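# Lift one staple stick out and set it legs down

## Task

Remove a single stick of staples from the staple box and place it on the table with its legs pointing downward, far enough away that it sits clear of both the box's tray and its sleeve.

## Robot and tools

Robot and cameras. Two arms, left_arm and right_arm, share one table. Their calibrated bases: left_arm at (-0.014, +0.244, 0) m, quat_wxyz (+1.000, 0, 0, -0.008); right_arm at (+0.034, -0.319, 0) m, quat_wxyz (+1.000, 0, 0, -0.021). A two-camera stand is fixed behind them. Images come from cam_left_wrist and cam_right_wrist, each 672x504, in that order. Image left and right do not match arm names. A loose object may get nudged now and then.

Frame. All poses, velocities and targets use the scene frame: origin at table-top height, halfway between the nominal bases; +x points out over the table, +z up, and left_arm sits on the +y side. Each gripper's fingers point along its own +z and close along its own y. end_effector_position is the spot between the pads, roughly 1 cm short of the fingertips. Printed positions and orientations may be a few cm off, more at long reach.

execute_actions. Argument actions: a list of actions; each action is a list of up to 15 rows, one row per 1/30 s step; if fewer rows are given, the final row repeats to fill 15. Every row is one flat list of 14 numbers in [-1, 1] covering both arms: left_arm dx, dy, dz, rx, ry, rz, opening, then right_arm in the same order. The first six of each arm are offsets along scene axes, measured from that arm's Hand target as it stood when the action began (not from the prior row), so sending the same offset again moves further. Scale: 1.0 equals 0.6 m for dx, dy, dz and 180 degrees for the rotation vector rx, ry, rz; rotation is about the Hand target position. A translation longer than 1.0 may be shortened along its direction. Opening is absolute, not an offset: +1 fully open (0.094 m), -1 shut. Six zeros re-request the current Hand target. Optional cameras: list of names, ["all"], or []; an empty actions list returns images plus state.

move. Argument target: one 14-number row laid out as above, or a list of up to 15 such rows; every row is an offset from the same starting Hand targets, not from the previous row. Each gripper follows a straight line, turning the short way; paths do not avoid obstacles or the other arm and finish together, lasting 0.5 to 10 s. speed: m/s, 0.002 to 2.9, default 0.25 (turn rate up to twice that in rad/s); one value or one per target. blend: corner rounding in m for lists; 0 means stop at each target. opening_speed: per second on the -1..+1 scale, at least 0.2; use it to close gently. grip_force: newtons per pad, 10 to 50, one value or one per arm, and it persists; lower force closes slowly. blocking=false returns after about 0.5 s while motion continues. The result adds a move: line such as done, off_target, moving, held or fault, plus limits=paced (pose clipped) or limits=held (steps withheld). Done means at rest within 10 mm and 2 degrees.

wait: seconds 0 to 10; arms keep their last command. stop: brakes a running move, needing some distance. zoom_image: camera (cam_left_wrist or cam_right_wrist) and region [x0, y0, x1, y1] in pixels from the top-left, at most 504 by 504, on the newest image. finished_scene: argument scene, integer 1 to 2; call nothing after it in that reply.

Control behaviour. Each step the commanded orientation is limited to 40 degrees from the measured one, then joints move by damped inverse kinematics, favouring position. Grippers often rest a few cm short because of friction and weight; waiting does not fix that, so resend or add the missing offset. Hand target in results is the last command after clipping, and the base for the next offsets. Tool commands shows gripper commands; a 0 in an opening slot is a real command, so repeat the current value to keep a gripper unchanged.

Result lines. grip_measured reads opening on the command scale (up to about 2.5 mm wide when empty; narrower than a squeezed part). grip_effort_nm is gripper motor effort, negative closing, not pad force. Joint positions end with opening in metres. Joint torques include the arm's weight; entries 1 to 3 wrap at ±28 N m. Joint velocities may read within noise, meaning still. execute_actions results list end_effector_position at some steps. MOTOR HOT appears at 75 °C; OVER-TEMPERATURE FAULT at 90 °C folds that arm out of use, and at 100 °C it collapses.

Joint ranges (rad): waist -2.618 to 3.054, shoulder 0 to 3.142, elbow 0 to 3.142 (straight 2.901), wrist pitch and yaw -1.571 to 1.571, wrist roll -2.094 to 2.094.

Avoid: fast contact and commanding targets deep past a contact (both push hard); leaving an arm pressing, which persists until you command it back out; the two arms, grippers or wrist cameras touching, or one gripper closing on the other's fingers; strain on camera cables; paths near an arm's own base (go around it); small wrist moves near the waist axis that can swing the arm; dropping the stick or releasing it while moving; anything leaving the table; long stretched holds that heat motors. Close slowly with opening_speed on the thin stick, and release by commanding an opening well above grip_measured.

Each tool is called after ">>>" as name(argument=value, ...), one argument or row to a line, values as JSON.

## Session

>>> execute_actions(
  actions=[],
)

Scene clock: 0.00 s.
left_arm: end_effector_position=(+0.3664, +0.2993, +0.0946) grip_measured=+1.000 grip_effort_nm=n/a end_effector_quat_wxyz=(+0.577, -0.125, +0.798, +0.122) | right_arm: end_effector_position=(+0.4238, -0.3591, +0.1056) grip_measured=+1.000 grip_effort_nm=n/a end_effector_quat_wxyz=(+0.599, +0.075, +0.788, -0.121)
Joint positions: left_arm=[-0.016 1.548 0.323 0.892 -0.376 -0.073 0.094] | right_arm=[0.086 1.569 0.326 0.973 0.326 -0.015 0.094]
Joint velocities: within noise
Joint torques (N m): no reading
Heat: left arm: 26 °C; right arm: 26 °C.
Hand target: left_arm +0.3689, +0.2996, +0.1012; +0.585, -0.127, +0.792, +0.121 | right_arm +0.4270, -0.3593, +0.1151; +0.610, +0.078, +0.779, -0.120
Tool commands: left_gripper/opening=+1.0 right_gripper/opening=+1.0

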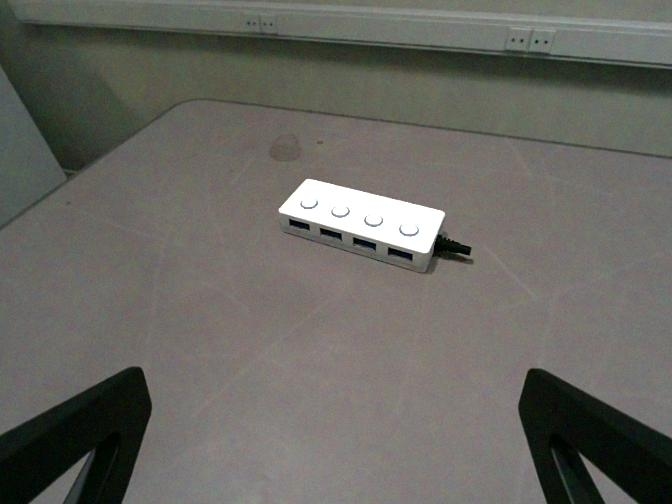

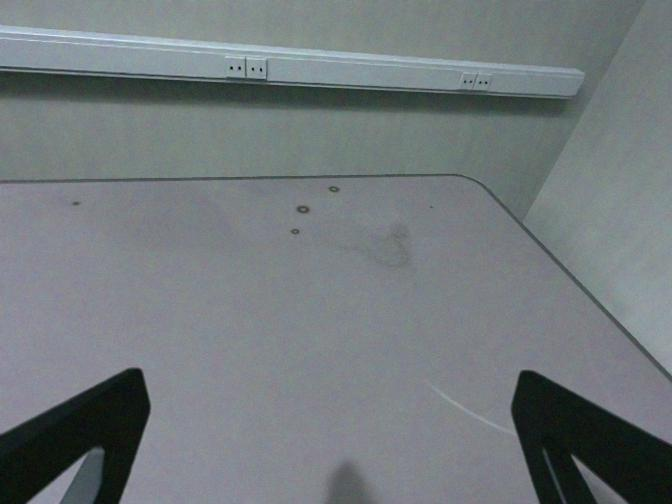

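>>> move(
  target=[-0.16, -0.3, 0.42, 0, 0.24, 0, 1, -0.16, -0.02, 0.42, 0, 0.24, 0, 1],
  cameras=["all"],
  speed=0.3,
)

Scene clock: 2.57 s.
left_arm: end_effector_position=(+0.2712, +0.1180, +0.3454) grip_measured=+1.000 grip_effort_nm=0.04 end_effector_quat_wxyz=(+0.357, -0.020, +0.930, +0.085) | right_arm: end_effector_position=(+0.3319, -0.3702, +0.3579) grip_measured=+1.000 grip_effort_nm=-0.01 end_effector_quat_wxyz=(+0.275, +0.019, +0.951, -0.143)
Joint positions: left_arm=[-0.746 1.5 1.938 -1.552 -0.62 -0.658 0.094] | right_arm=[0.038 1.464 2.029 -1.566 0.284 -0.047 0.094]
Joint torques (N m): left_arm=[0.39 -4.16 8.44 1.23 -0.35 -0.13] | right_arm=[-0.57 -3.88 6.76 1.38 0.09 0.11]
Heat: left arm: 27 °C; right arm: 26 °C.
Hand target: left_arm +0.2730, +0.1195, +0.3531; +0.252, -0.073, +0.952, +0.160 | right_arm +0.3311, -0.3713, +0.3672; +0.281, +0.028, +0.949, -0.140
Off the commanded pose: left_arm 0.008 m, 16 deg | right_arm 0.009 m, 1 deg.
joint sent to its limit (left arm) — joint 4 (wrist pitch), lower limit. The joint targets are off in orientation, not in position.
joint sent to its limit (right arm) — joint 4 (wrist pitch), lower limit. The joint targets still meet the commanded pose.
move: off_target (left_arm)

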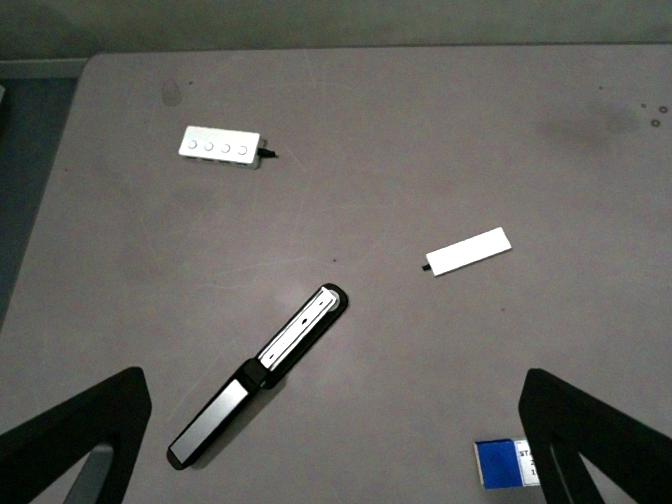

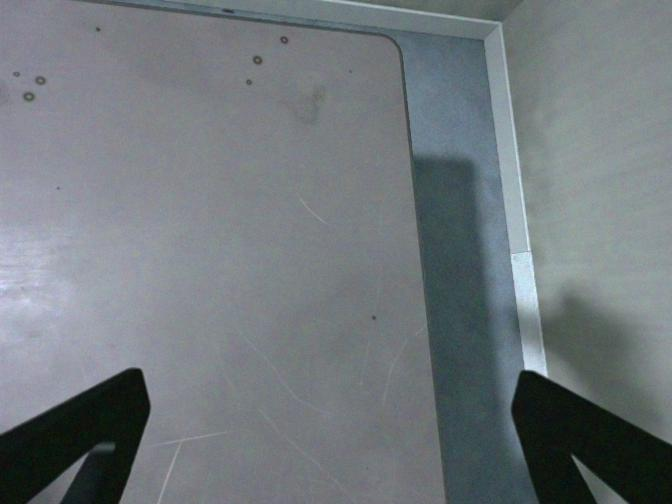

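>>> move(
  target=[-0.022,0.03,-0.255,-0.167,-0.061,-0.562,1,-0.152,0.352,-0.378,0.115,0.011,0.562,1],
  cameras=["all"],
  speed=0.3,
)

Scene clock: 9.13 s.
left_arm: end_effector_position=(+0.2525, +0.1389, +0.1902) grip_measured=+1.000 grip_effort_nm=0.03 end_effector_quat_wxyz=(+0.318, +0.612, +0.652, -0.315) | right_arm: end_effector_position=(+0.2418, -0.1656, +0.1391) grip_measured=+1.000 grip_effort_nm=-0.01 end_effector_quat_wxyz=(-0.254, +0.669, -0.646, -0.265)
Joint positions: left_arm=[0.161 1.581 1.282 -1.415 0.921 1.724 0.094] | right_arm=[0.181 1.335 0.957 -1.099 -0.748 -1.431 0.094]
Joint torques (N m): left_arm=[0.34 -4.92 9.48 0.05 0.77 0.16] | right_arm=[0.39 -3.44 4.83 0.71 -0.65 -0.04]
Heat: left arm: 27 °C; right arm: 27 °C.
Hand target: left_arm +0.2598, +0.1377, +0.2001; +0.335, +0.611, +0.643, -0.318 | right_arm +0.2398, -0.1601, +0.1404; -0.263, +0.669, -0.637, -0.278
Off the commanded pose: left_arm 0.012 m, 2 deg | right_arm 0.006 m, 2 deg.
move: off_target (left_arm)

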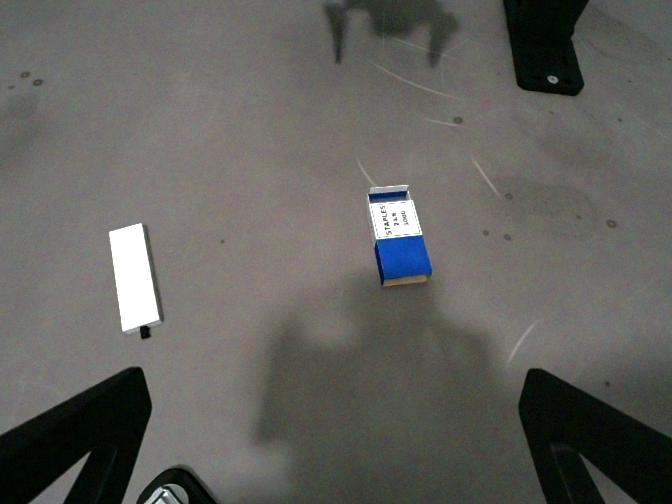

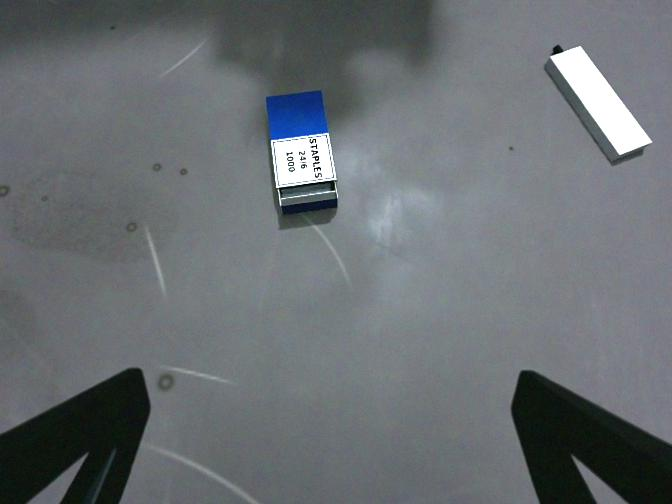

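>>> move(
  target=[-0.088,-0.13,-0.134,0.138,0.013,0.028,0.6,-0.02,0.137,-0.134,0,0,0.033,0.3],
  cameras=["all"],
  speed=0.2,
)

Scene clock: 12.87 s.
left_arm: end_effector_position=(+0.2101, +0.0610, +0.1164) grip_measured=+0.602 grip_effort_nm=-0.08 end_effector_quat_wxyz=(+0.185, +0.633, +0.733, -0.168) | right_arm: end_effector_position=(+0.2317, -0.0796, +0.0621) grip_measured=+0.302 grip_effort_nm=-0.10 end_effector_quat_wxyz=(-0.249, +0.702, -0.604, -0.284)
Joint positions: left_arm=[-0.412 1.362 0.981 -0.909 0.426 0.935 0.075] | right_arm=[0.529 1.505 0.749 -0.495 -0.718 -1.114 0.061]
Joint torques (N m): left_arm=[-0.43 -7.08 5.29 1.18 0.28 -0.03] | right_arm=[0.4 -4.56 4.3 1.1 -0.45 0.06]
Heat: left arm: 27 °C; right arm: 27 °C.
Hand target: left_arm +0.2070, +0.0596, +0.1197; +0.197, +0.633, +0.729, -0.169 | right_arm +0.2278, -0.0779, +0.0599; -0.248, +0.701, -0.602, -0.291
Off the commanded pose: left_arm 0.005 m, 1 deg | right_arm 0.005 m, 1 deg.
move: done

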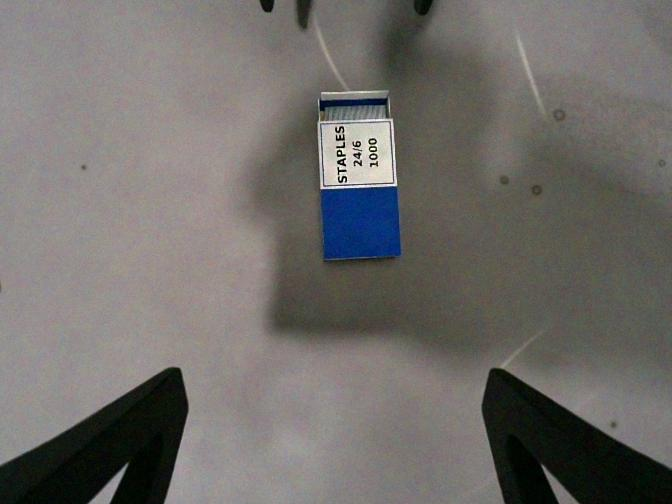

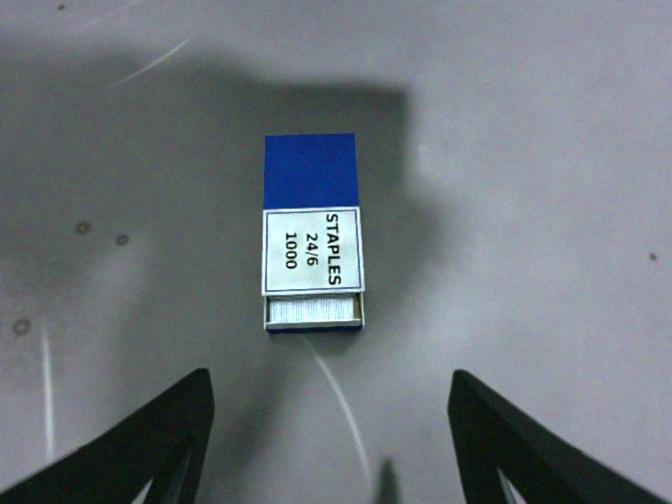

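>>> move(
  target=[-0.0033,-0.0743,-0.1165,0,0,0,0.4,-0.004,0.026,-0.0415,0,0,0,0.2],
  cameras=["all"],
  speed=0.15,
)

Scene clock: 15.50 s.
left_arm: end_effector_position=(+0.2085, +0.0158, +0.0557) grip_measured=+0.402 grip_effort_nm=-0.07 end_effector_quat_wxyz=(+0.201, +0.633, +0.729, -0.165) | right_arm: end_effector_position=(+0.2297, -0.0636, +0.0374) grip_measured=+0.202 grip_effort_nm=-0.10 end_effector_quat_wxyz=(-0.250, +0.702, -0.603, -0.284)
Joint positions: left_arm=[-0.578 1.472 0.805 -0.521 0.372 0.764 0.066] | right_arm=[0.589 1.58 0.699 -0.319 -0.699 -1.039 0.056]
Joint torques (N m): left_arm=[-0.54 -4.55 5.34 1.43 0.23 -0.07] | right_arm=[0.4 -4.78 4.03 1.23 -0.42 0.1]
Heat: left arm: 27 °C; right arm: 27 °C.
Hand target: left_arm +0.2051, +0.0150, +0.0499; +0.197, +0.633, +0.729, -0.169 | right_arm +0.2255, -0.0623, +0.0350; -0.248, +0.701, -0.602, -0.291
Off the commanded pose: left_arm 0.007 m, 1 deg | right_arm 0.005 m, 1 deg.
move: done

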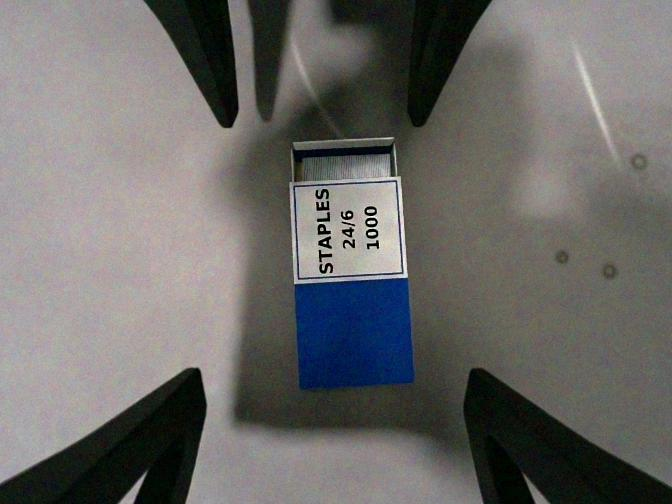

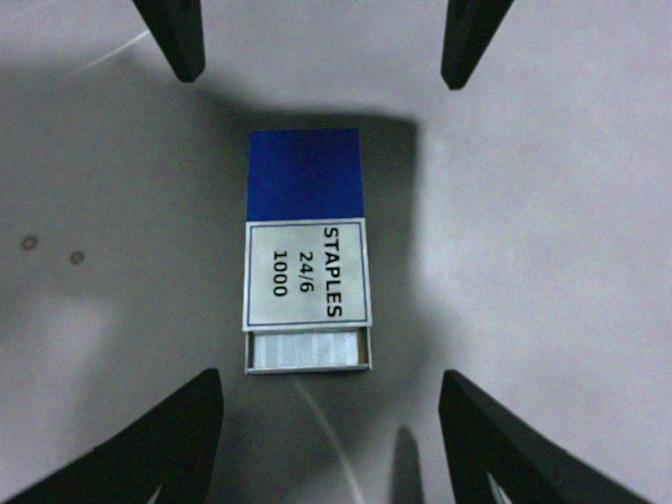

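>>> move(
  target=[-0.0065,-0.0233,-0.063,0,0,0,0.2,-0.0125,0.0205,-0.0325,0,0,0,0.1],
  cameras=["all"],
  speed=0.1,
)

Scene clock: 17.30 s.
left_arm: end_effector_position=(+0.1988, +0.0129, +0.0144) grip_measured=+0.202 grip_effort_nm=-0.08 end_effector_quat_wxyz=(+0.180, +0.630, +0.738, -0.164) | right_arm: end_effector_position=(+0.2222, -0.0594, +0.0154) grip_measured=+0.101 grip_effort_nm=-0.09 end_effector_quat_wxyz=(-0.242, +0.700, -0.611, -0.280)
Joint positions: left_arm=[-0.616 1.564 0.72 -0.375 0.35 0.719 0.056] | right_arm=[0.627 1.628 0.644 -0.2 -0.671 -0.987 0.052]
Joint torques (N m): left_arm=[-1.68 -4.31 5.2 1.97 0.29 -0.13] | right_arm=[1.87 -4.33 4.25 1.59 -0.47 0.23]
Heat: left arm: 27 °C; right arm: 27 °C.
Hand target: left_arm +0.2010, +0.0010, +0.0121; +0.197, +0.633, +0.729, -0.169 | right_arm +0.2179, -0.0501, +0.0155; -0.248, +0.701, -0.602, -0.291
Off the commanded pose: left_arm 0.012 m, 2 deg | right_arm 0.010 m, 2 deg.
move: off_target (left_arm)

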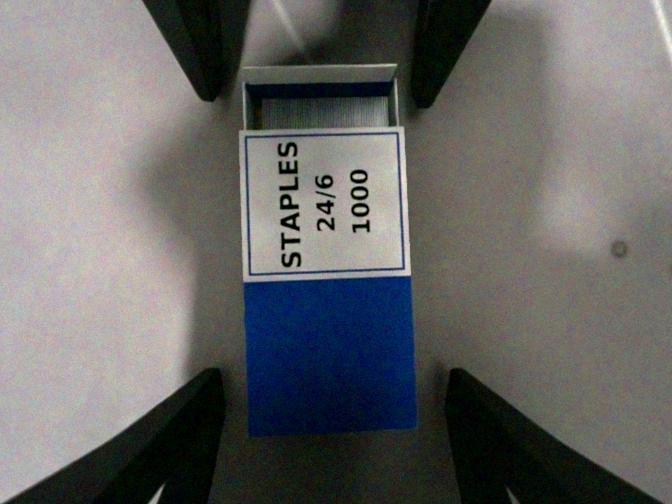

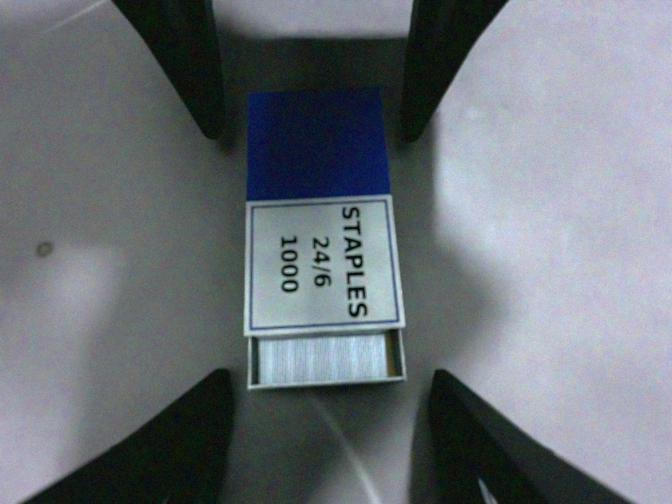

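>>> move(
  target=[
    [-0.0037,0.03,0.009,0,0,0,0.2,0.009,-0.029,0.007,0,0,0,0.1],
    [-0.0037,0.03,0.009,-0.0882,-0.0108,0,0.2,0.009,-0.029,0.007,0.0826,0.0109,0,0.1],
  ],
  cameras=["all"],
  speed=0.15,
)

Scene clock: 20.70 s.
left_arm: end_effector_position=(+0.2019, +0.0199, +0.0152) grip_measured=+0.202 grip_effort_nm=-0.07 end_effector_quat_wxyz=(+0.287, +0.602, +0.702, -0.249) | right_arm: end_effector_position=(+0.2280, -0.0671, +0.0194) grip_measured=+0.101 grip_effort_nm=-0.09 end_effector_quat_wxyz=(-0.326, +0.664, -0.566, -0.364)
Joint positions: left_arm=[-0.453 1.522 0.499 -0.028 0.611 0.78 0.056] | right_arm=[0.474 1.71 0.536 0.049 -0.954 -1.067 0.052]
Joint torques (N m): left_arm=[0.27 -5.75 4.4 1.67 0.5 0.07] | right_arm=[-0.49 -4.7 2.93 1.24 -0.66 0.07]
Heat: left arm: 27 °C; right arm: 27 °C.
Hand target: left_arm +0.1988, +0.0191, +0.0174; +0.295, +0.603, +0.695, -0.258 | right_arm +0.2234, -0.0674, +0.0198; -0.327, +0.658, -0.563, -0.378
Off the commanded pose: left_arm 0.004 m, 2 deg | right_arm 0.005 m, 2 deg.
move: done

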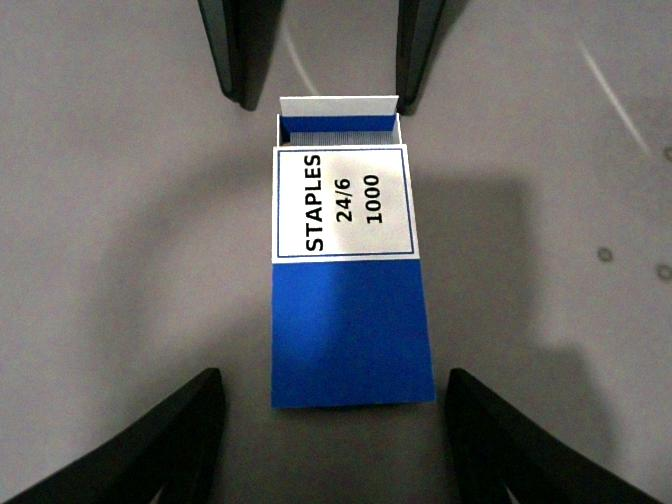

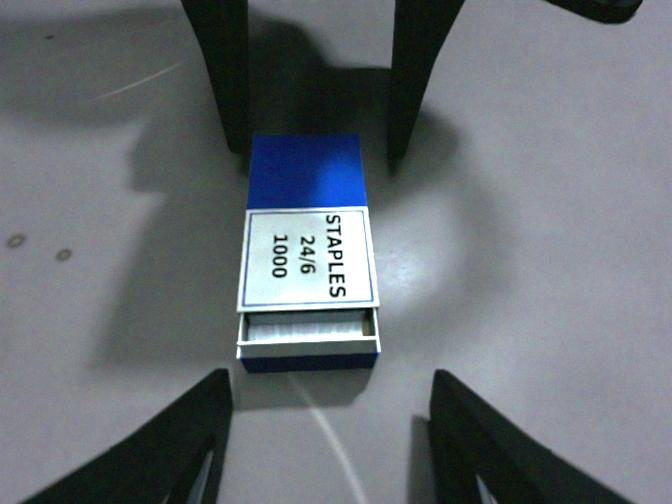

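>>> move(
  target=[-0.005,-0.026,0,0,0,0,0.2,-0.015,0.0233,-0.0033,0,0,0,0.1],
  cameras=["all"],
  speed=0.08,
)

Scene clock: 22.63 s.
left_arm: end_effector_position=(+0.1986, +0.0044, +0.0194) grip_measured=+0.202 grip_effort_nm=-0.07 end_effector_quat_wxyz=(+0.295, +0.603, +0.697, -0.254) | right_arm: end_effector_position=(+0.2195, -0.0538, +0.0198) grip_measured=+0.101 grip_effort_nm=-0.09 end_effector_quat_wxyz=(-0.330, +0.659, -0.565, -0.371)
Joint positions: left_arm=[-0.512 1.522 0.499 0.023 0.594 0.719 0.056] | right_arm=[0.534 1.71 0.499 0.174 -0.941 -0.957 0.052]
Joint torques (N m): left_arm=[-0.34 -4.55 4.94 1.72 0.32 -0.05] | right_arm=[0.42 -4.71 2.93 1.42 -0.45 0.09]
Heat: left arm: 27 °C; right arm: 26 °C.
Hand target: left_arm +0.1959, +0.0035, +0.0174; +0.295, +0.603, +0.695, -0.258 | right_arm +0.2144, -0.0534, +0.0178; -0.327, +0.658, -0.563, -0.378
Off the commanded pose: left_arm 0.004 m, 0 deg | right_arm 0.005 m, 1 deg.
move: done

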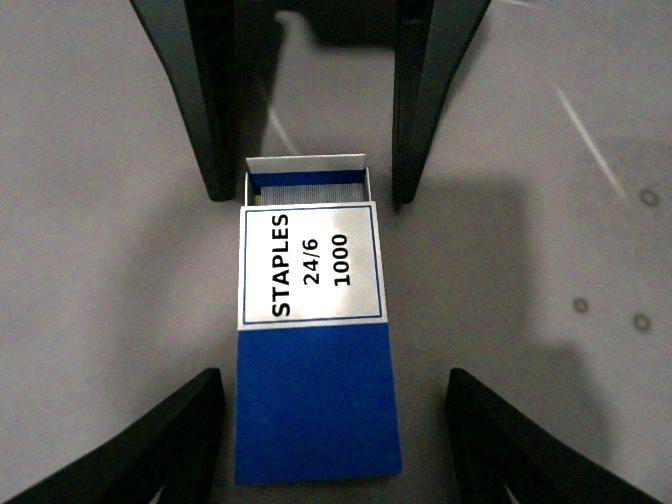

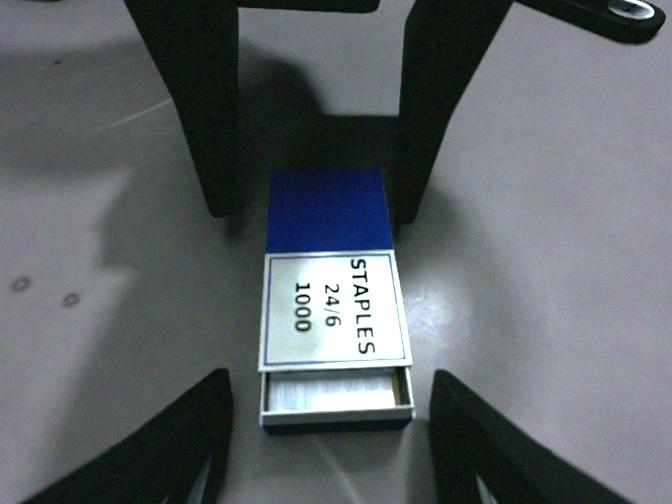

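>>> move(
  target=[
    [0.0055,0.001,0,0,0,0,0.0,0,0,0,0,0,0,-0.35],
    [0.0055,0.001,0,0,0,0,-0.33,0,0,0,0,0,0,-0.35],
  ],
  cameras=["all"],
  speed=0.08,
  grip_force=[16, 22],
)

Scene clock: 26.33 s.
left_arm: end_effector_position=(+0.1995, +0.0047, +0.0194) grip_measured=-0.195 grip_effort_nm=-0.33 end_effector_quat_wxyz=(+0.296, +0.602, +0.697, -0.252) | right_arm: end_effector_position=(+0.2197, -0.0537, +0.0199) grip_measured=-0.223 grip_effort_nm=-0.53 end_effector_quat_wxyz=(-0.330, +0.659, -0.565, -0.371)
Joint positions: left_arm=[-0.511 1.522 0.499 0.025 0.59 0.719 0.038] | right_arm=[0.534 1.71 0.499 0.176 -0.941 -0.957 0.036]
Joint torques (N m): left_arm=[0.29 -3.73 5.81 1.65 0.42 0.07] | right_arm=[0.39 -4.66 2.89 1.39 -0.46 0.07]
Heat: left arm: 27 °C; right arm: 26 °C.
Hand target: left_arm +0.1991, +0.0041, +0.0174; +0.295, +0.603, +0.695, -0.258 | right_arm +0.2143, -0.0534, +0.0178; -0.327, +0.658, -0.563, -0.378
Off the commanded pose: left_arm 0.002 m, 1 deg | right_arm 0.006 m, 1 deg.
grip_force (N): 16, 22
move: done

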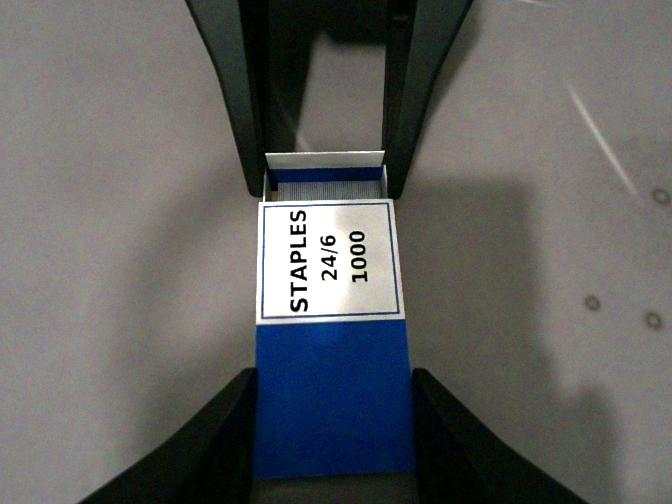

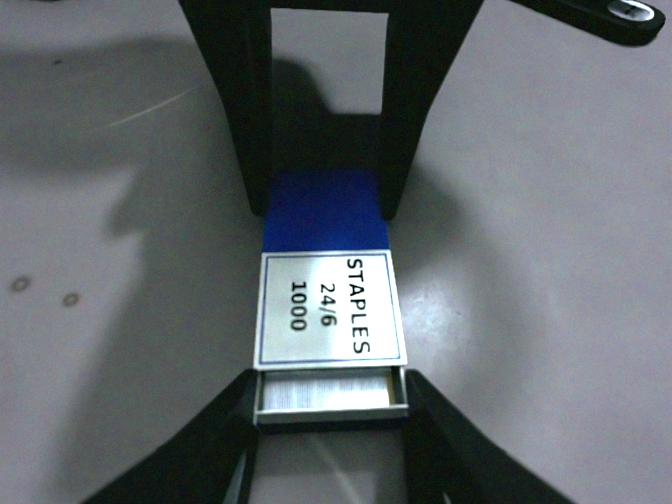

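>>> move(
  target=[0,0,0,0,0,0,-0.33,0.0085,-0.065,0.003,0,0,0,-0.35],
  cameras=["all"],
  speed=0.08,
)

>>> zoom_image(
  camera="cam_left_wrist",
  region=[220, 60, 440, 260],
)

>>> zoom_image(
  camera="cam_right_wrist",
  region=[220, 250, 440, 450],
)

Scene clock: 28.10 s.
left_arm: end_effector_position=(+0.1978, +0.0010, +0.0215) grip_measured=-0.197 grip_effort_nm=-0.37 end_effector_quat_wxyz=(+0.299, +0.602, +0.692, -0.264) | right_arm: end_effector_position=(+0.2199, -0.0885, +0.0182) grip_measured=-0.224 grip_effort_nm=-0.53 end_effector_quat_wxyz=(-0.334, +0.656, -0.559, -0.382)
Joint positions: left_arm=[-0.512 1.528 0.499 0.039 0.617 0.715 0.038] | right_arm=[0.383 1.708 0.499 -0.028 -1.031 -1.199 0.036]
Joint torques (N m): left_arm=[0.43 -4.21 5.67 1.49 0.17 0.12] | right_arm=[-0.8 -6.19 4.27 0.37 -0.34 -0.21]
Heat: left arm: 27 °C; right arm: 26 °C.
Hand target: left_arm +0.1991, +0.0041, +0.0174; +0.294, +0.603, +0.695, -0.258 | right_arm +0.2194, -0.0924, +0.0196; -0.326, +0.658, -0.563, -0.378
Off the commanded pose: left_arm 0.005 m, 1 deg | right_arm 0.004 m, 1 deg.
grip_force (N): 16, 22
move: done

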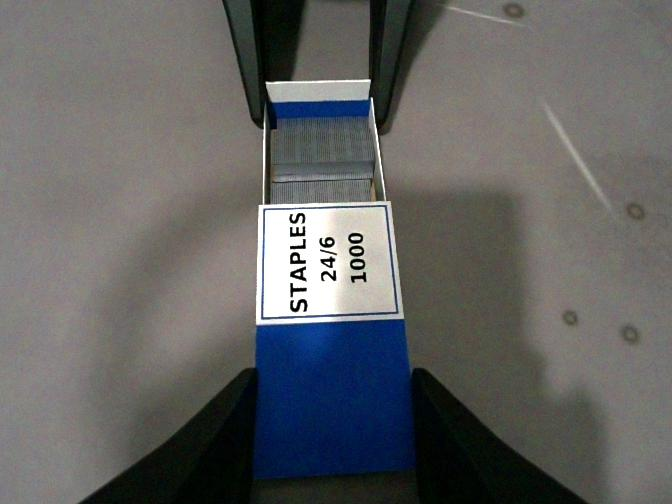

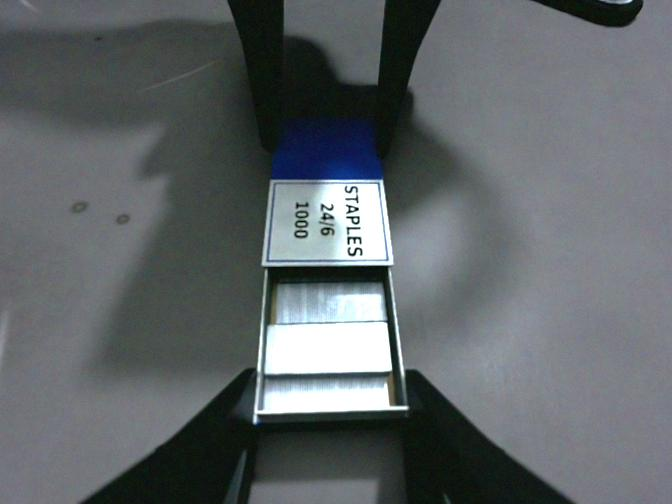

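Scaled by 2.291 from the camera's 672x504 image, which has a finer 960x720 frame.

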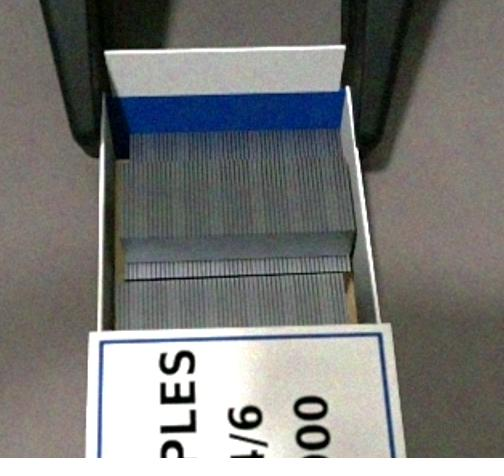

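Scaled by 2.291 from the camera's 672x504 image, which has a finer 960x720 frame.

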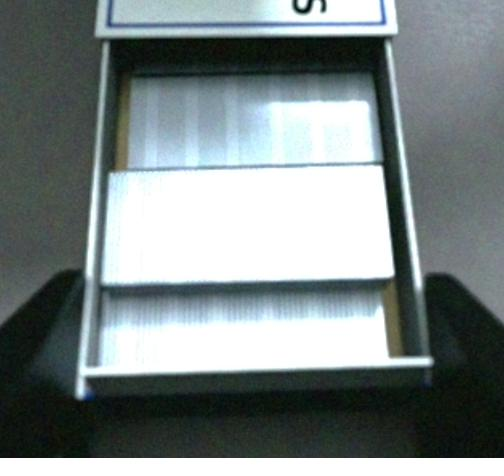

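>>> move(
  target=[
    [0,0,0,0,0,0,-0.33,0.004,-0.031,0.001,0,0,0,-0.35],
    [0,0,0.0,0,0,0,0.1,0.004,-0.031,0.001,0,0,0,0.0],
  ],
  cameras=["all"],
  speed=0.08,
)

Scene clock: 30.53 s.
left_arm: end_effector_position=(+0.1998, +0.0032, +0.0197) grip_measured=+0.098 grip_effort_nm=0.15 end_effector_quat_wxyz=(+0.297, +0.601, +0.696, -0.256) | right_arm: end_effector_position=(+0.2178, -0.1120, +0.0143) grip_measured=-0.002 grip_effort_nm=0.07 end_effector_quat_wxyz=(-0.318, +0.659, -0.568, -0.377)
Joint positions: left_arm=[-0.511 1.528 0.499 0.037 0.599 0.713 0.052] | right_arm=[0.294 1.708 0.526 -0.236 -1.025 -1.381 0.047]
Joint torques (N m): left_arm=[0.31 -4.16 5.75 1.49 0.32 0.14] | right_arm=[-0.46 -5.35 4.55 0.53 -0.56 -0.03]
Heat: left arm: 27 °C; right arm: 26 °C.
Hand target: left_arm +0.1991, +0.0041, +0.0173; +0.294, +0.603, +0.695, -0.258 | right_arm +0.2218, -0.1110, +0.0202; -0.327, +0.658, -0.563, -0.378
Off the commanded pose: left_arm 0.003 m, 0 deg | right_arm 0.007 m, 1 deg.
grip_force (N): 16, 22
move: done; target 2's new opening was sent with left_arm's hand 0.016 m and 4 deg from that target

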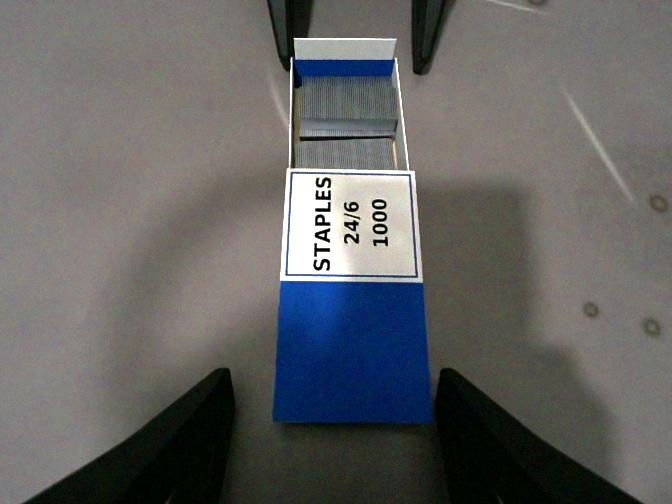

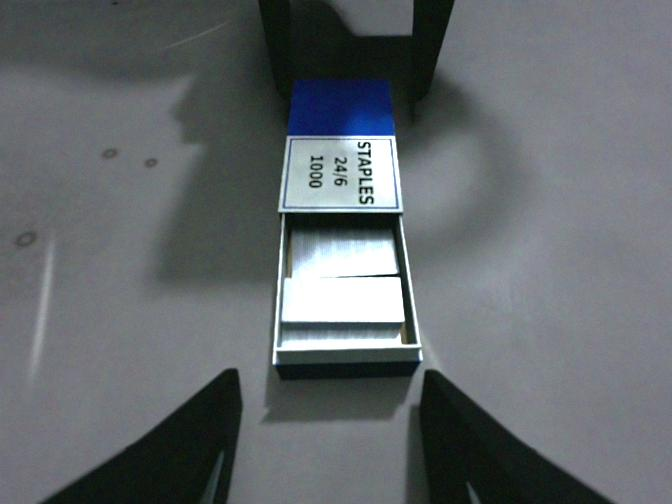

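>>> move(
  target=[
    [-0.013,0.083,0.1,0,0,0,0.1,0.014,-0.082,0.133,0,0,0,-0.1],
    [-0.02,0.2,0.2,0,0,0,0.1,-0.011,0.045,0.117,-0.294,0.2205,-0.454,-0.45],
  ],
  cameras=["all"],
  speed=0.3,
  blend=[0.02,0],
)

>>> zoom_image(
  camera="cam_right_wrist",
  region=[200, 180, 450, 400],
)

Scene clock: 37.63 s.
left_arm: end_effector_position=(+0.1798, +0.1267, +0.1225) grip_measured=+0.098 grip_effort_nm=0.15 end_effector_quat_wxyz=(+0.271, +0.600, +0.707, -0.260) | right_arm: end_effector_position=(+0.2086, -0.0908, +0.0826) grip_measured=-0.448 grip_effort_nm=-0.10 end_effector_quat_wxyz=(-0.013, -0.070, +0.997, -0.003)
Joint positions: left_arm=[0.052 1.215 0.799 -1.088 0.768 1.416 0.052] | right_arm=[0.948 1.669 1.236 -1.161 -0.016 0.766 0.026]
Joint torques (N m): left_arm=[0.51 -3.26 9.87 0.51 0.7 0.16] | right_arm=[0.4 -5.7 8.39 0.3 0.12 0.09]
Heat: left arm: 27 °C; right arm: 27 °C.
Hand target: left_arm +0.1871, +0.1241, +0.1373; +0.294, +0.603, +0.695, -0.258 | right_arm +0.2152, -0.0840, +0.0903; +0.000, -0.070, +0.998, +0.001
Off the commanded pose: left_arm 0.017 m, 3 deg | right_arm 0.012 m, 2 deg.
grip_force (N): 16, 22
move: off_target (left_arm, right_arm); target 2's new opening was sent with right_arm's hand 0.012 m and 2 deg from that target

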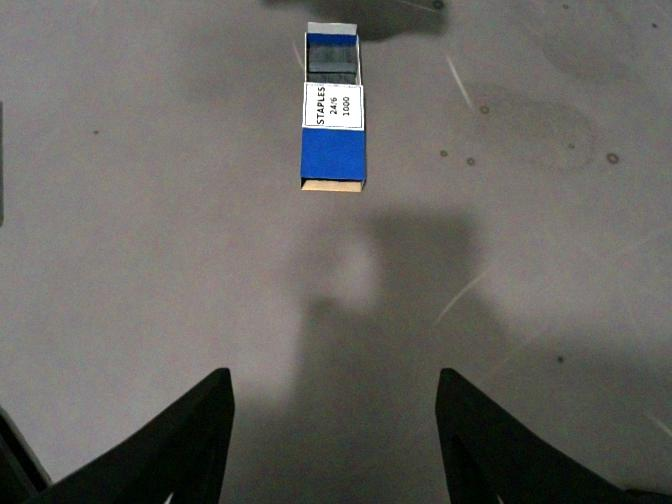

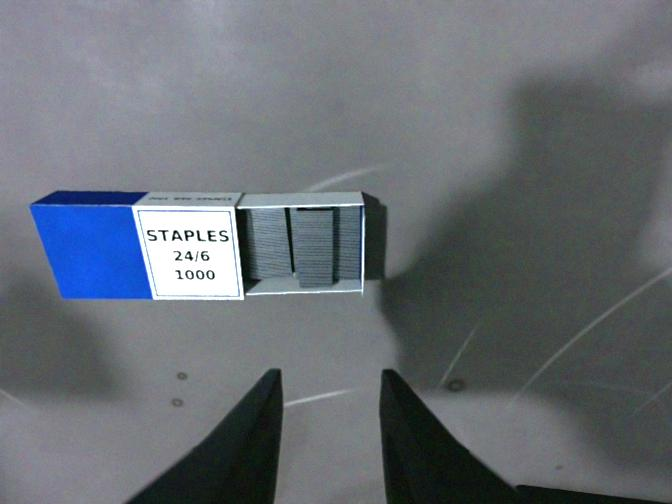

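Scaled by 2.016 from the camera's 672x504 image, which has a finer 960x720 frame.

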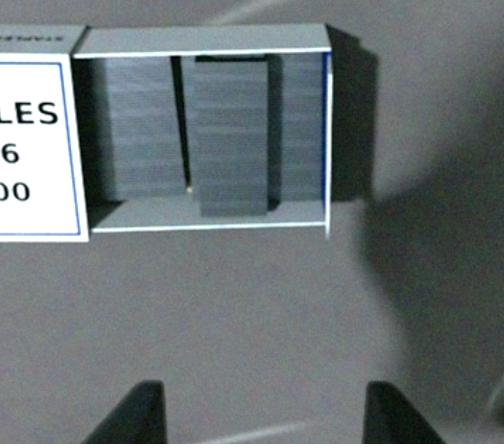

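>>> move(
  target=[0.0,0.03,0.0,0,0,0,0.1,0.011,0.002,-0.092,0,0,0,-0.58],
  cameras=["cam_right_wrist"],
  speed=0.12,
)

>>> zoom_image(
  camera="cam_right_wrist",
  region=[200, 220, 450, 430],
)

Scene clock: 39.93 s.
left_arm: end_effector_position=(+0.1797, +0.1443, +0.1257) grip_measured=+0.098 grip_effort_nm=0.15 end_effector_quat_wxyz=(+0.277, +0.602, +0.704, -0.255) | right_arm: end_effector_position=(+0.2179, -0.0804, +0.0375) grip_measured=-0.578 grip_effort_nm=-0.10 end_effector_quat_wxyz=(-0.007, -0.070, +0.998, +0.004)
Joint positions: left_arm=[0.15 1.237 0.826 -1.175 0.772 1.555 0.052] | right_arm=[0.945 1.749 1.143 -0.967 -0.015 0.762 0.02]
Joint torques (N m): left_arm=[0.39 -2.29 9.66 0.32 0.72 0.13] | right_arm=[-0.55 -6.54 4.46 0.56 0.13 -0.02]
Heat: left arm: 28 °C; right arm: 27 °C.
Hand target: left_arm +0.1871, +0.1421, +0.1374; +0.295, +0.603, +0.695, -0.258 | right_arm +0.2218, -0.0829, +0.0351; +0.000, -0.070, +0.998, +0.001
Off the commanded pose: left_arm 0.014 m, 2 deg | right_arm 0.005 m, 1 deg.
grip_force (N): 16, 22
move: off_target (left_arm)
Images, in order (width x height): cam_right_wrist 672x504.

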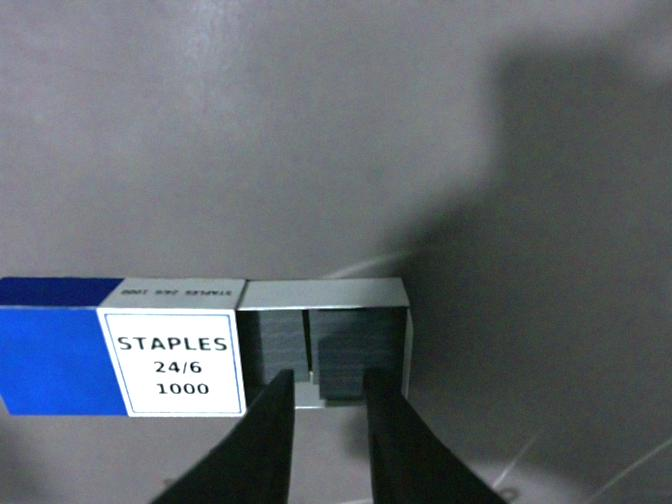

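Scaled by 2.016 from the camera's 672x504 image, which has a finer 960x720 frame.

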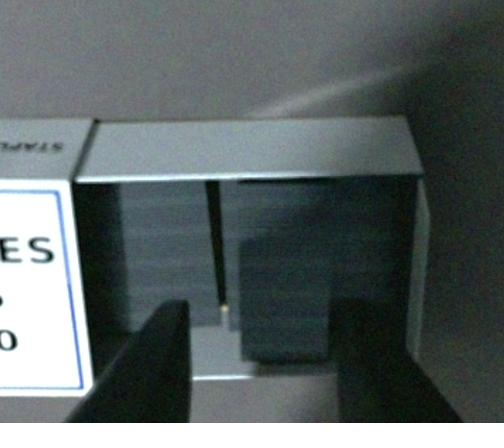

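>>> move(
  target=[
    [0.0,0.0,0.0,0,0,0,0.1,0.0055,-0.0058,-0.002,0,0,0,-0.58],
    [0.0,0.0,0.0,0,0,0,0.1,0.0055,-0.0058,-0.018,0,0,0,-0.58],
  ],
  cameras=["cam_right_wrist"],
  speed=0.08,
)

>>> zoom_image(
  camera="cam_right_wrist",
  region=[200, 240, 450, 450],
)

Scene clock: 41.90 s.
left_arm: end_effector_position=(+0.1796, +0.1443, +0.1257) grip_measured=+0.098 grip_effort_nm=0.15 end_effector_quat_wxyz=(+0.277, +0.602, +0.704, -0.256) | right_arm: end_effector_position=(+0.2223, -0.0833, +0.0282) grip_measured=-0.578 grip_effort_nm=-0.10 end_effector_quat_wxyz=(-0.005, -0.070, +0.998, +0.006)
Joint positions: left_arm=[0.15 1.237 0.826 -1.176 0.772 1.556 0.052] | right_arm=[0.928 1.76 1.115 -0.924 -0.014 0.746 0.02]
Joint torques (N m): left_arm=[0.4 -2.35 9.89 0.32 0.67 0.15] | right_arm=[-0.5 -6.27 4.27 0.59 0.12 -0.01]
Heat: left arm: 28 °C; right arm: 27 °C.
Hand target: left_arm +0.1871, +0.1421, +0.1374; +0.295, +0.603, +0.695, -0.258 | right_arm +0.2252, -0.0863, +0.0243; +0.000, -0.069, +0.998, +0.001
Off the commanded pose: left_arm 0.014 m, 2 deg | right_arm 0.006 m, 1 deg.
grip_force (N): 16, 22
move: off_target (left_arm)
Images, in order (width x height): cam_right_wrist 672x504.

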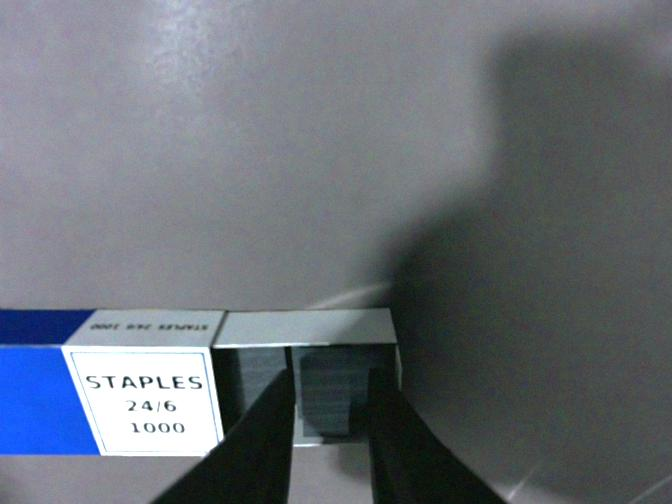

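Scaled by 2.016 from the camera's 672x504 image, which has a finer 960x720 frame.

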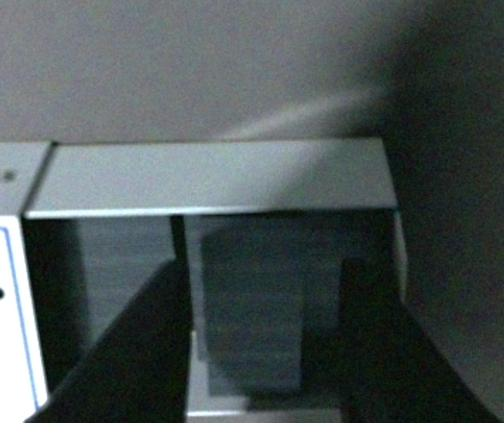

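>>> move(
  target=[
    [0.0,0.0,0.0,0,0,0,0.1,-0.006,0.0018,-0.015,0,0,0,-0.58],
  ],
  cameras=["cam_right_wrist"],
  speed=0.08,
)

>>> zoom_image(
  camera="cam_right_wrist",
  region=[200, 260, 450, 470],
)

Scene clock: 43.27 s.
left_arm: end_effector_position=(+0.1796, +0.1443, +0.1257) grip_measured=+0.098 grip_effort_nm=0.15 end_effector_quat_wxyz=(+0.277, +0.602, +0.704, -0.256) | right_arm: end_effector_position=(+0.2218, -0.0838, +0.0199) grip_measured=-0.578 grip_effort_nm=-0.10 end_effector_quat_wxyz=(-0.003, -0.069, +0.998, +0.007)
Joint positions: left_arm=[0.15 1.237 0.826 -1.176 0.772 1.556 0.052] | right_arm=[0.928 1.768 1.089 -0.887 -0.014 0.747 0.02]
Joint torques (N m): left_arm=[0.35 -2.09 9.58 0.32 0.68 0.15] | right_arm=[0.46 -6.19 4.14 0.61 0.12 0.08]
Heat: left arm: 28 °C; right arm: 27 °C.
Hand target: left_arm +0.1871, +0.1421, +0.1374; +0.295, +0.603, +0.695, -0.258 | right_arm +0.2216, -0.0852, +0.0154; +0.000, -0.070, +0.998, +0.001
Off the commanded pose: left_arm 0.014 m, 2 deg | right_arm 0.005 m, 1 deg.
grip_force (N): 16, 22
move: off_target (left_arm)
Images, in order (width x height): cam_right_wrist 672x504.

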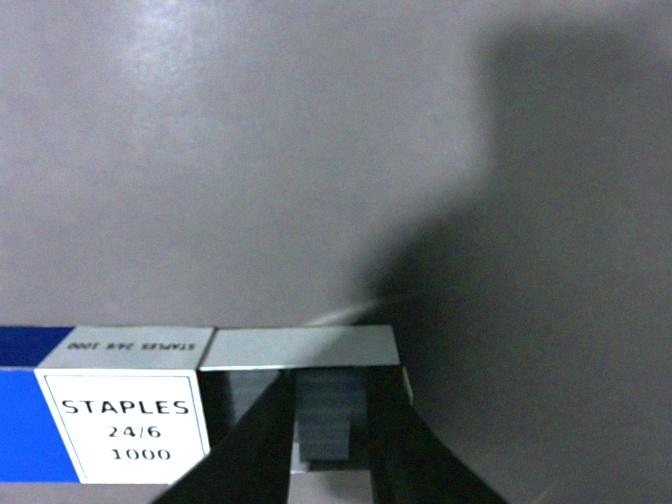

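Scaled by 2.016 from the camera's 672x504 image, which has a finer 960x720 frame.

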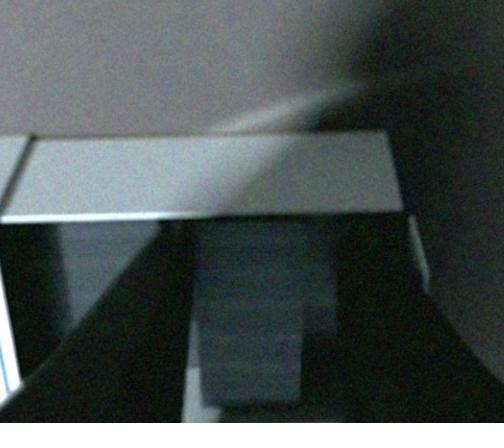

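>>> move(
  target=[0.0,0.0,0.0,0,0,0,0.1,0,0.001,0,0,0,0,-0.85],
  cameras=["cam_right_wrist"],
  speed=0.08,
  opening_speed=0.3,
)

>>> zoom_image(
  camera="cam_right_wrist",
  region=[200, 260, 450, 470],
)

Scene clock: 44.70 s.
left_arm: end_effector_position=(+0.1796, +0.1443, +0.1257) grip_measured=+0.098 grip_effort_nm=0.15 end_effector_quat_wxyz=(+0.277, +0.602, +0.704, -0.256) | right_arm: end_effector_position=(+0.2219, -0.0838, +0.0199) grip_measured=-0.717 grip_effort_nm=-0.53 end_effector_quat_wxyz=(-0.003, -0.069, +0.998, +0.007)
Joint positions: left_arm=[0.15 1.237 0.826 -1.176 0.772 1.556 0.052] | right_arm=[0.928 1.768 1.089 -0.886 -0.014 0.748 0.013]
Joint torques (N m): left_arm=[0.51 -2.24 9.81 0.29 0.71 0.17] | right_arm=[0.53 -6.09 4.29 0.59 0.11 0.1]
Heat: left arm: 28 °C; right arm: 27 °C.
Hand target: left_arm +0.1871, +0.1421, +0.1374; +0.295, +0.603, +0.695, -0.258 | right_arm +0.2216, -0.0847, +0.0154; +0.000, -0.069, +0.998, +0.001
Off the commanded pose: left_arm 0.014 m, 2 deg | right_arm 0.005 m, 1 deg.
grip_force (N): 16, 22
move: off_target (left_arm)
Images, in order (width x height): cam_right_wrist 672x504.

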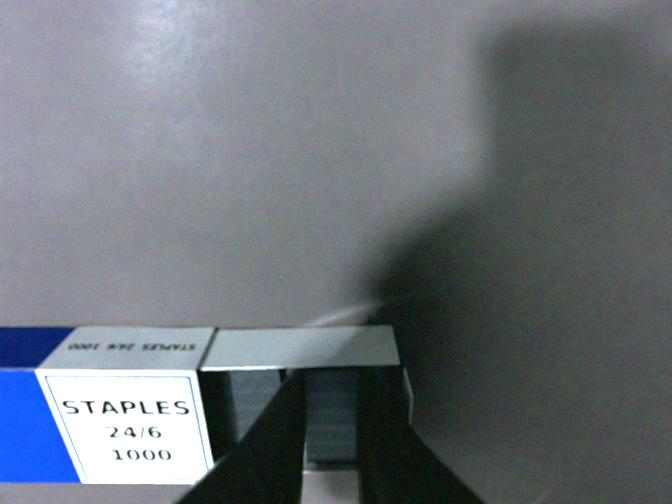

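Scaled by 2.016 from the camera's 672x504 image, which has a finer 960x720 frame.

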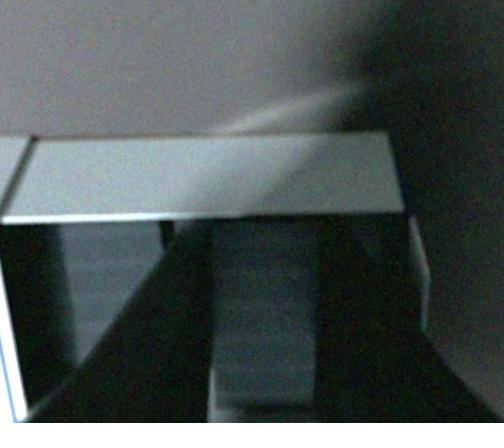

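>>> move(
  target=[
    [0,0,0,0,0,0,0.1,0,0,0.12,0,0,0,-0.85],
    [0,0,0,0,0,0,0.1,0.114,-0.192,0.14,0,0,0,-0.85],
    [0,0,0,0,0,0,0.1,0.114,-0.192,0.035,0,0,0,-0.85],
  ],
  cameras=["all"],
  speed=0.15,
  blend=[0.02,0.02,0],
)

>>> zoom_image(
  camera="cam_right_wrist",
  region=[200, 260, 450, 470],
)

Scene clock: 48.13 s.
left_arm: end_effector_position=(+0.1796, +0.1443, +0.1257) grip_measured=+0.098 grip_effort_nm=0.15 end_effector_quat_wxyz=(+0.277, +0.602, +0.704, -0.256) | right_arm: end_effector_position=(+0.2883, -0.1983, +0.0388) grip_measured=-0.717 grip_effort_nm=-0.53 end_effector_quat_wxyz=(-0.003, -0.069, +0.998, +0.002)
Joint positions: left_arm=[0.15 1.237 0.826 -1.176 0.772 1.556 0.052] | right_arm=[0.48 1.677 1.064 -0.963 -0.005 0.299 0.013]
Joint torques (N m): left_arm=[0.53 -2.15 9.76 0.28 0.71 0.19] | right_arm=[-0.44 -5.89 4.48 0.59 0.03 -0.01]
Heat: left arm: 28 °C; right arm: 27 °C.
Hand target: left_arm +0.1871, +0.1421, +0.1374; +0.295, +0.603, +0.695, -0.258 | right_arm +0.2899, -0.1998, +0.0364; +0.000, -0.070, +0.998, +0.001
Off the commanded pose: left_arm 0.014 m, 2 deg | right_arm 0.003 m, 0 deg.
grip_force (N): 16, 22
move: off_target (left_arm)

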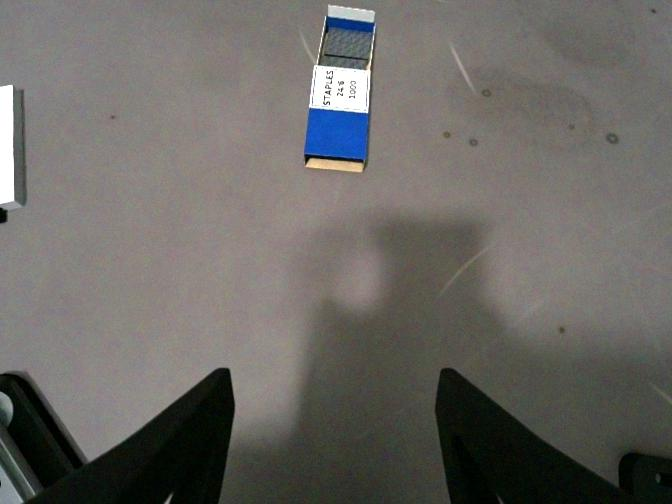

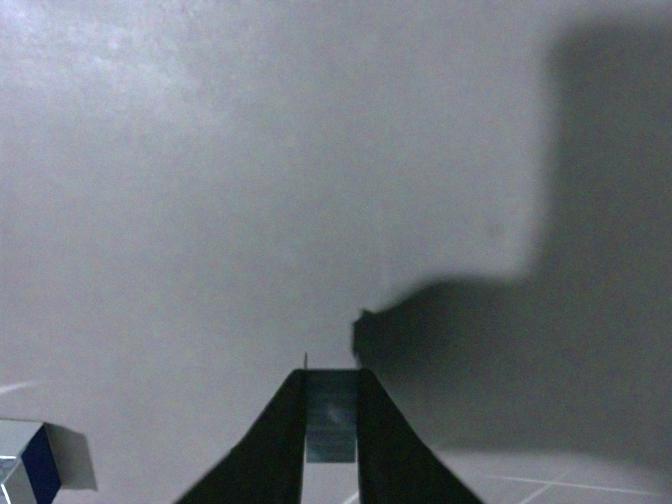

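Scaled by 2.016 from the camera's 672x504 image, which has a finer 960x720 frame.

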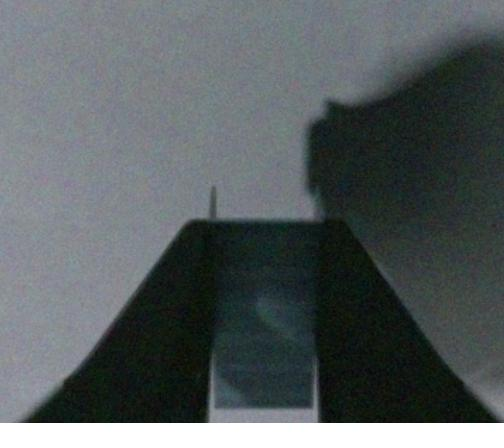

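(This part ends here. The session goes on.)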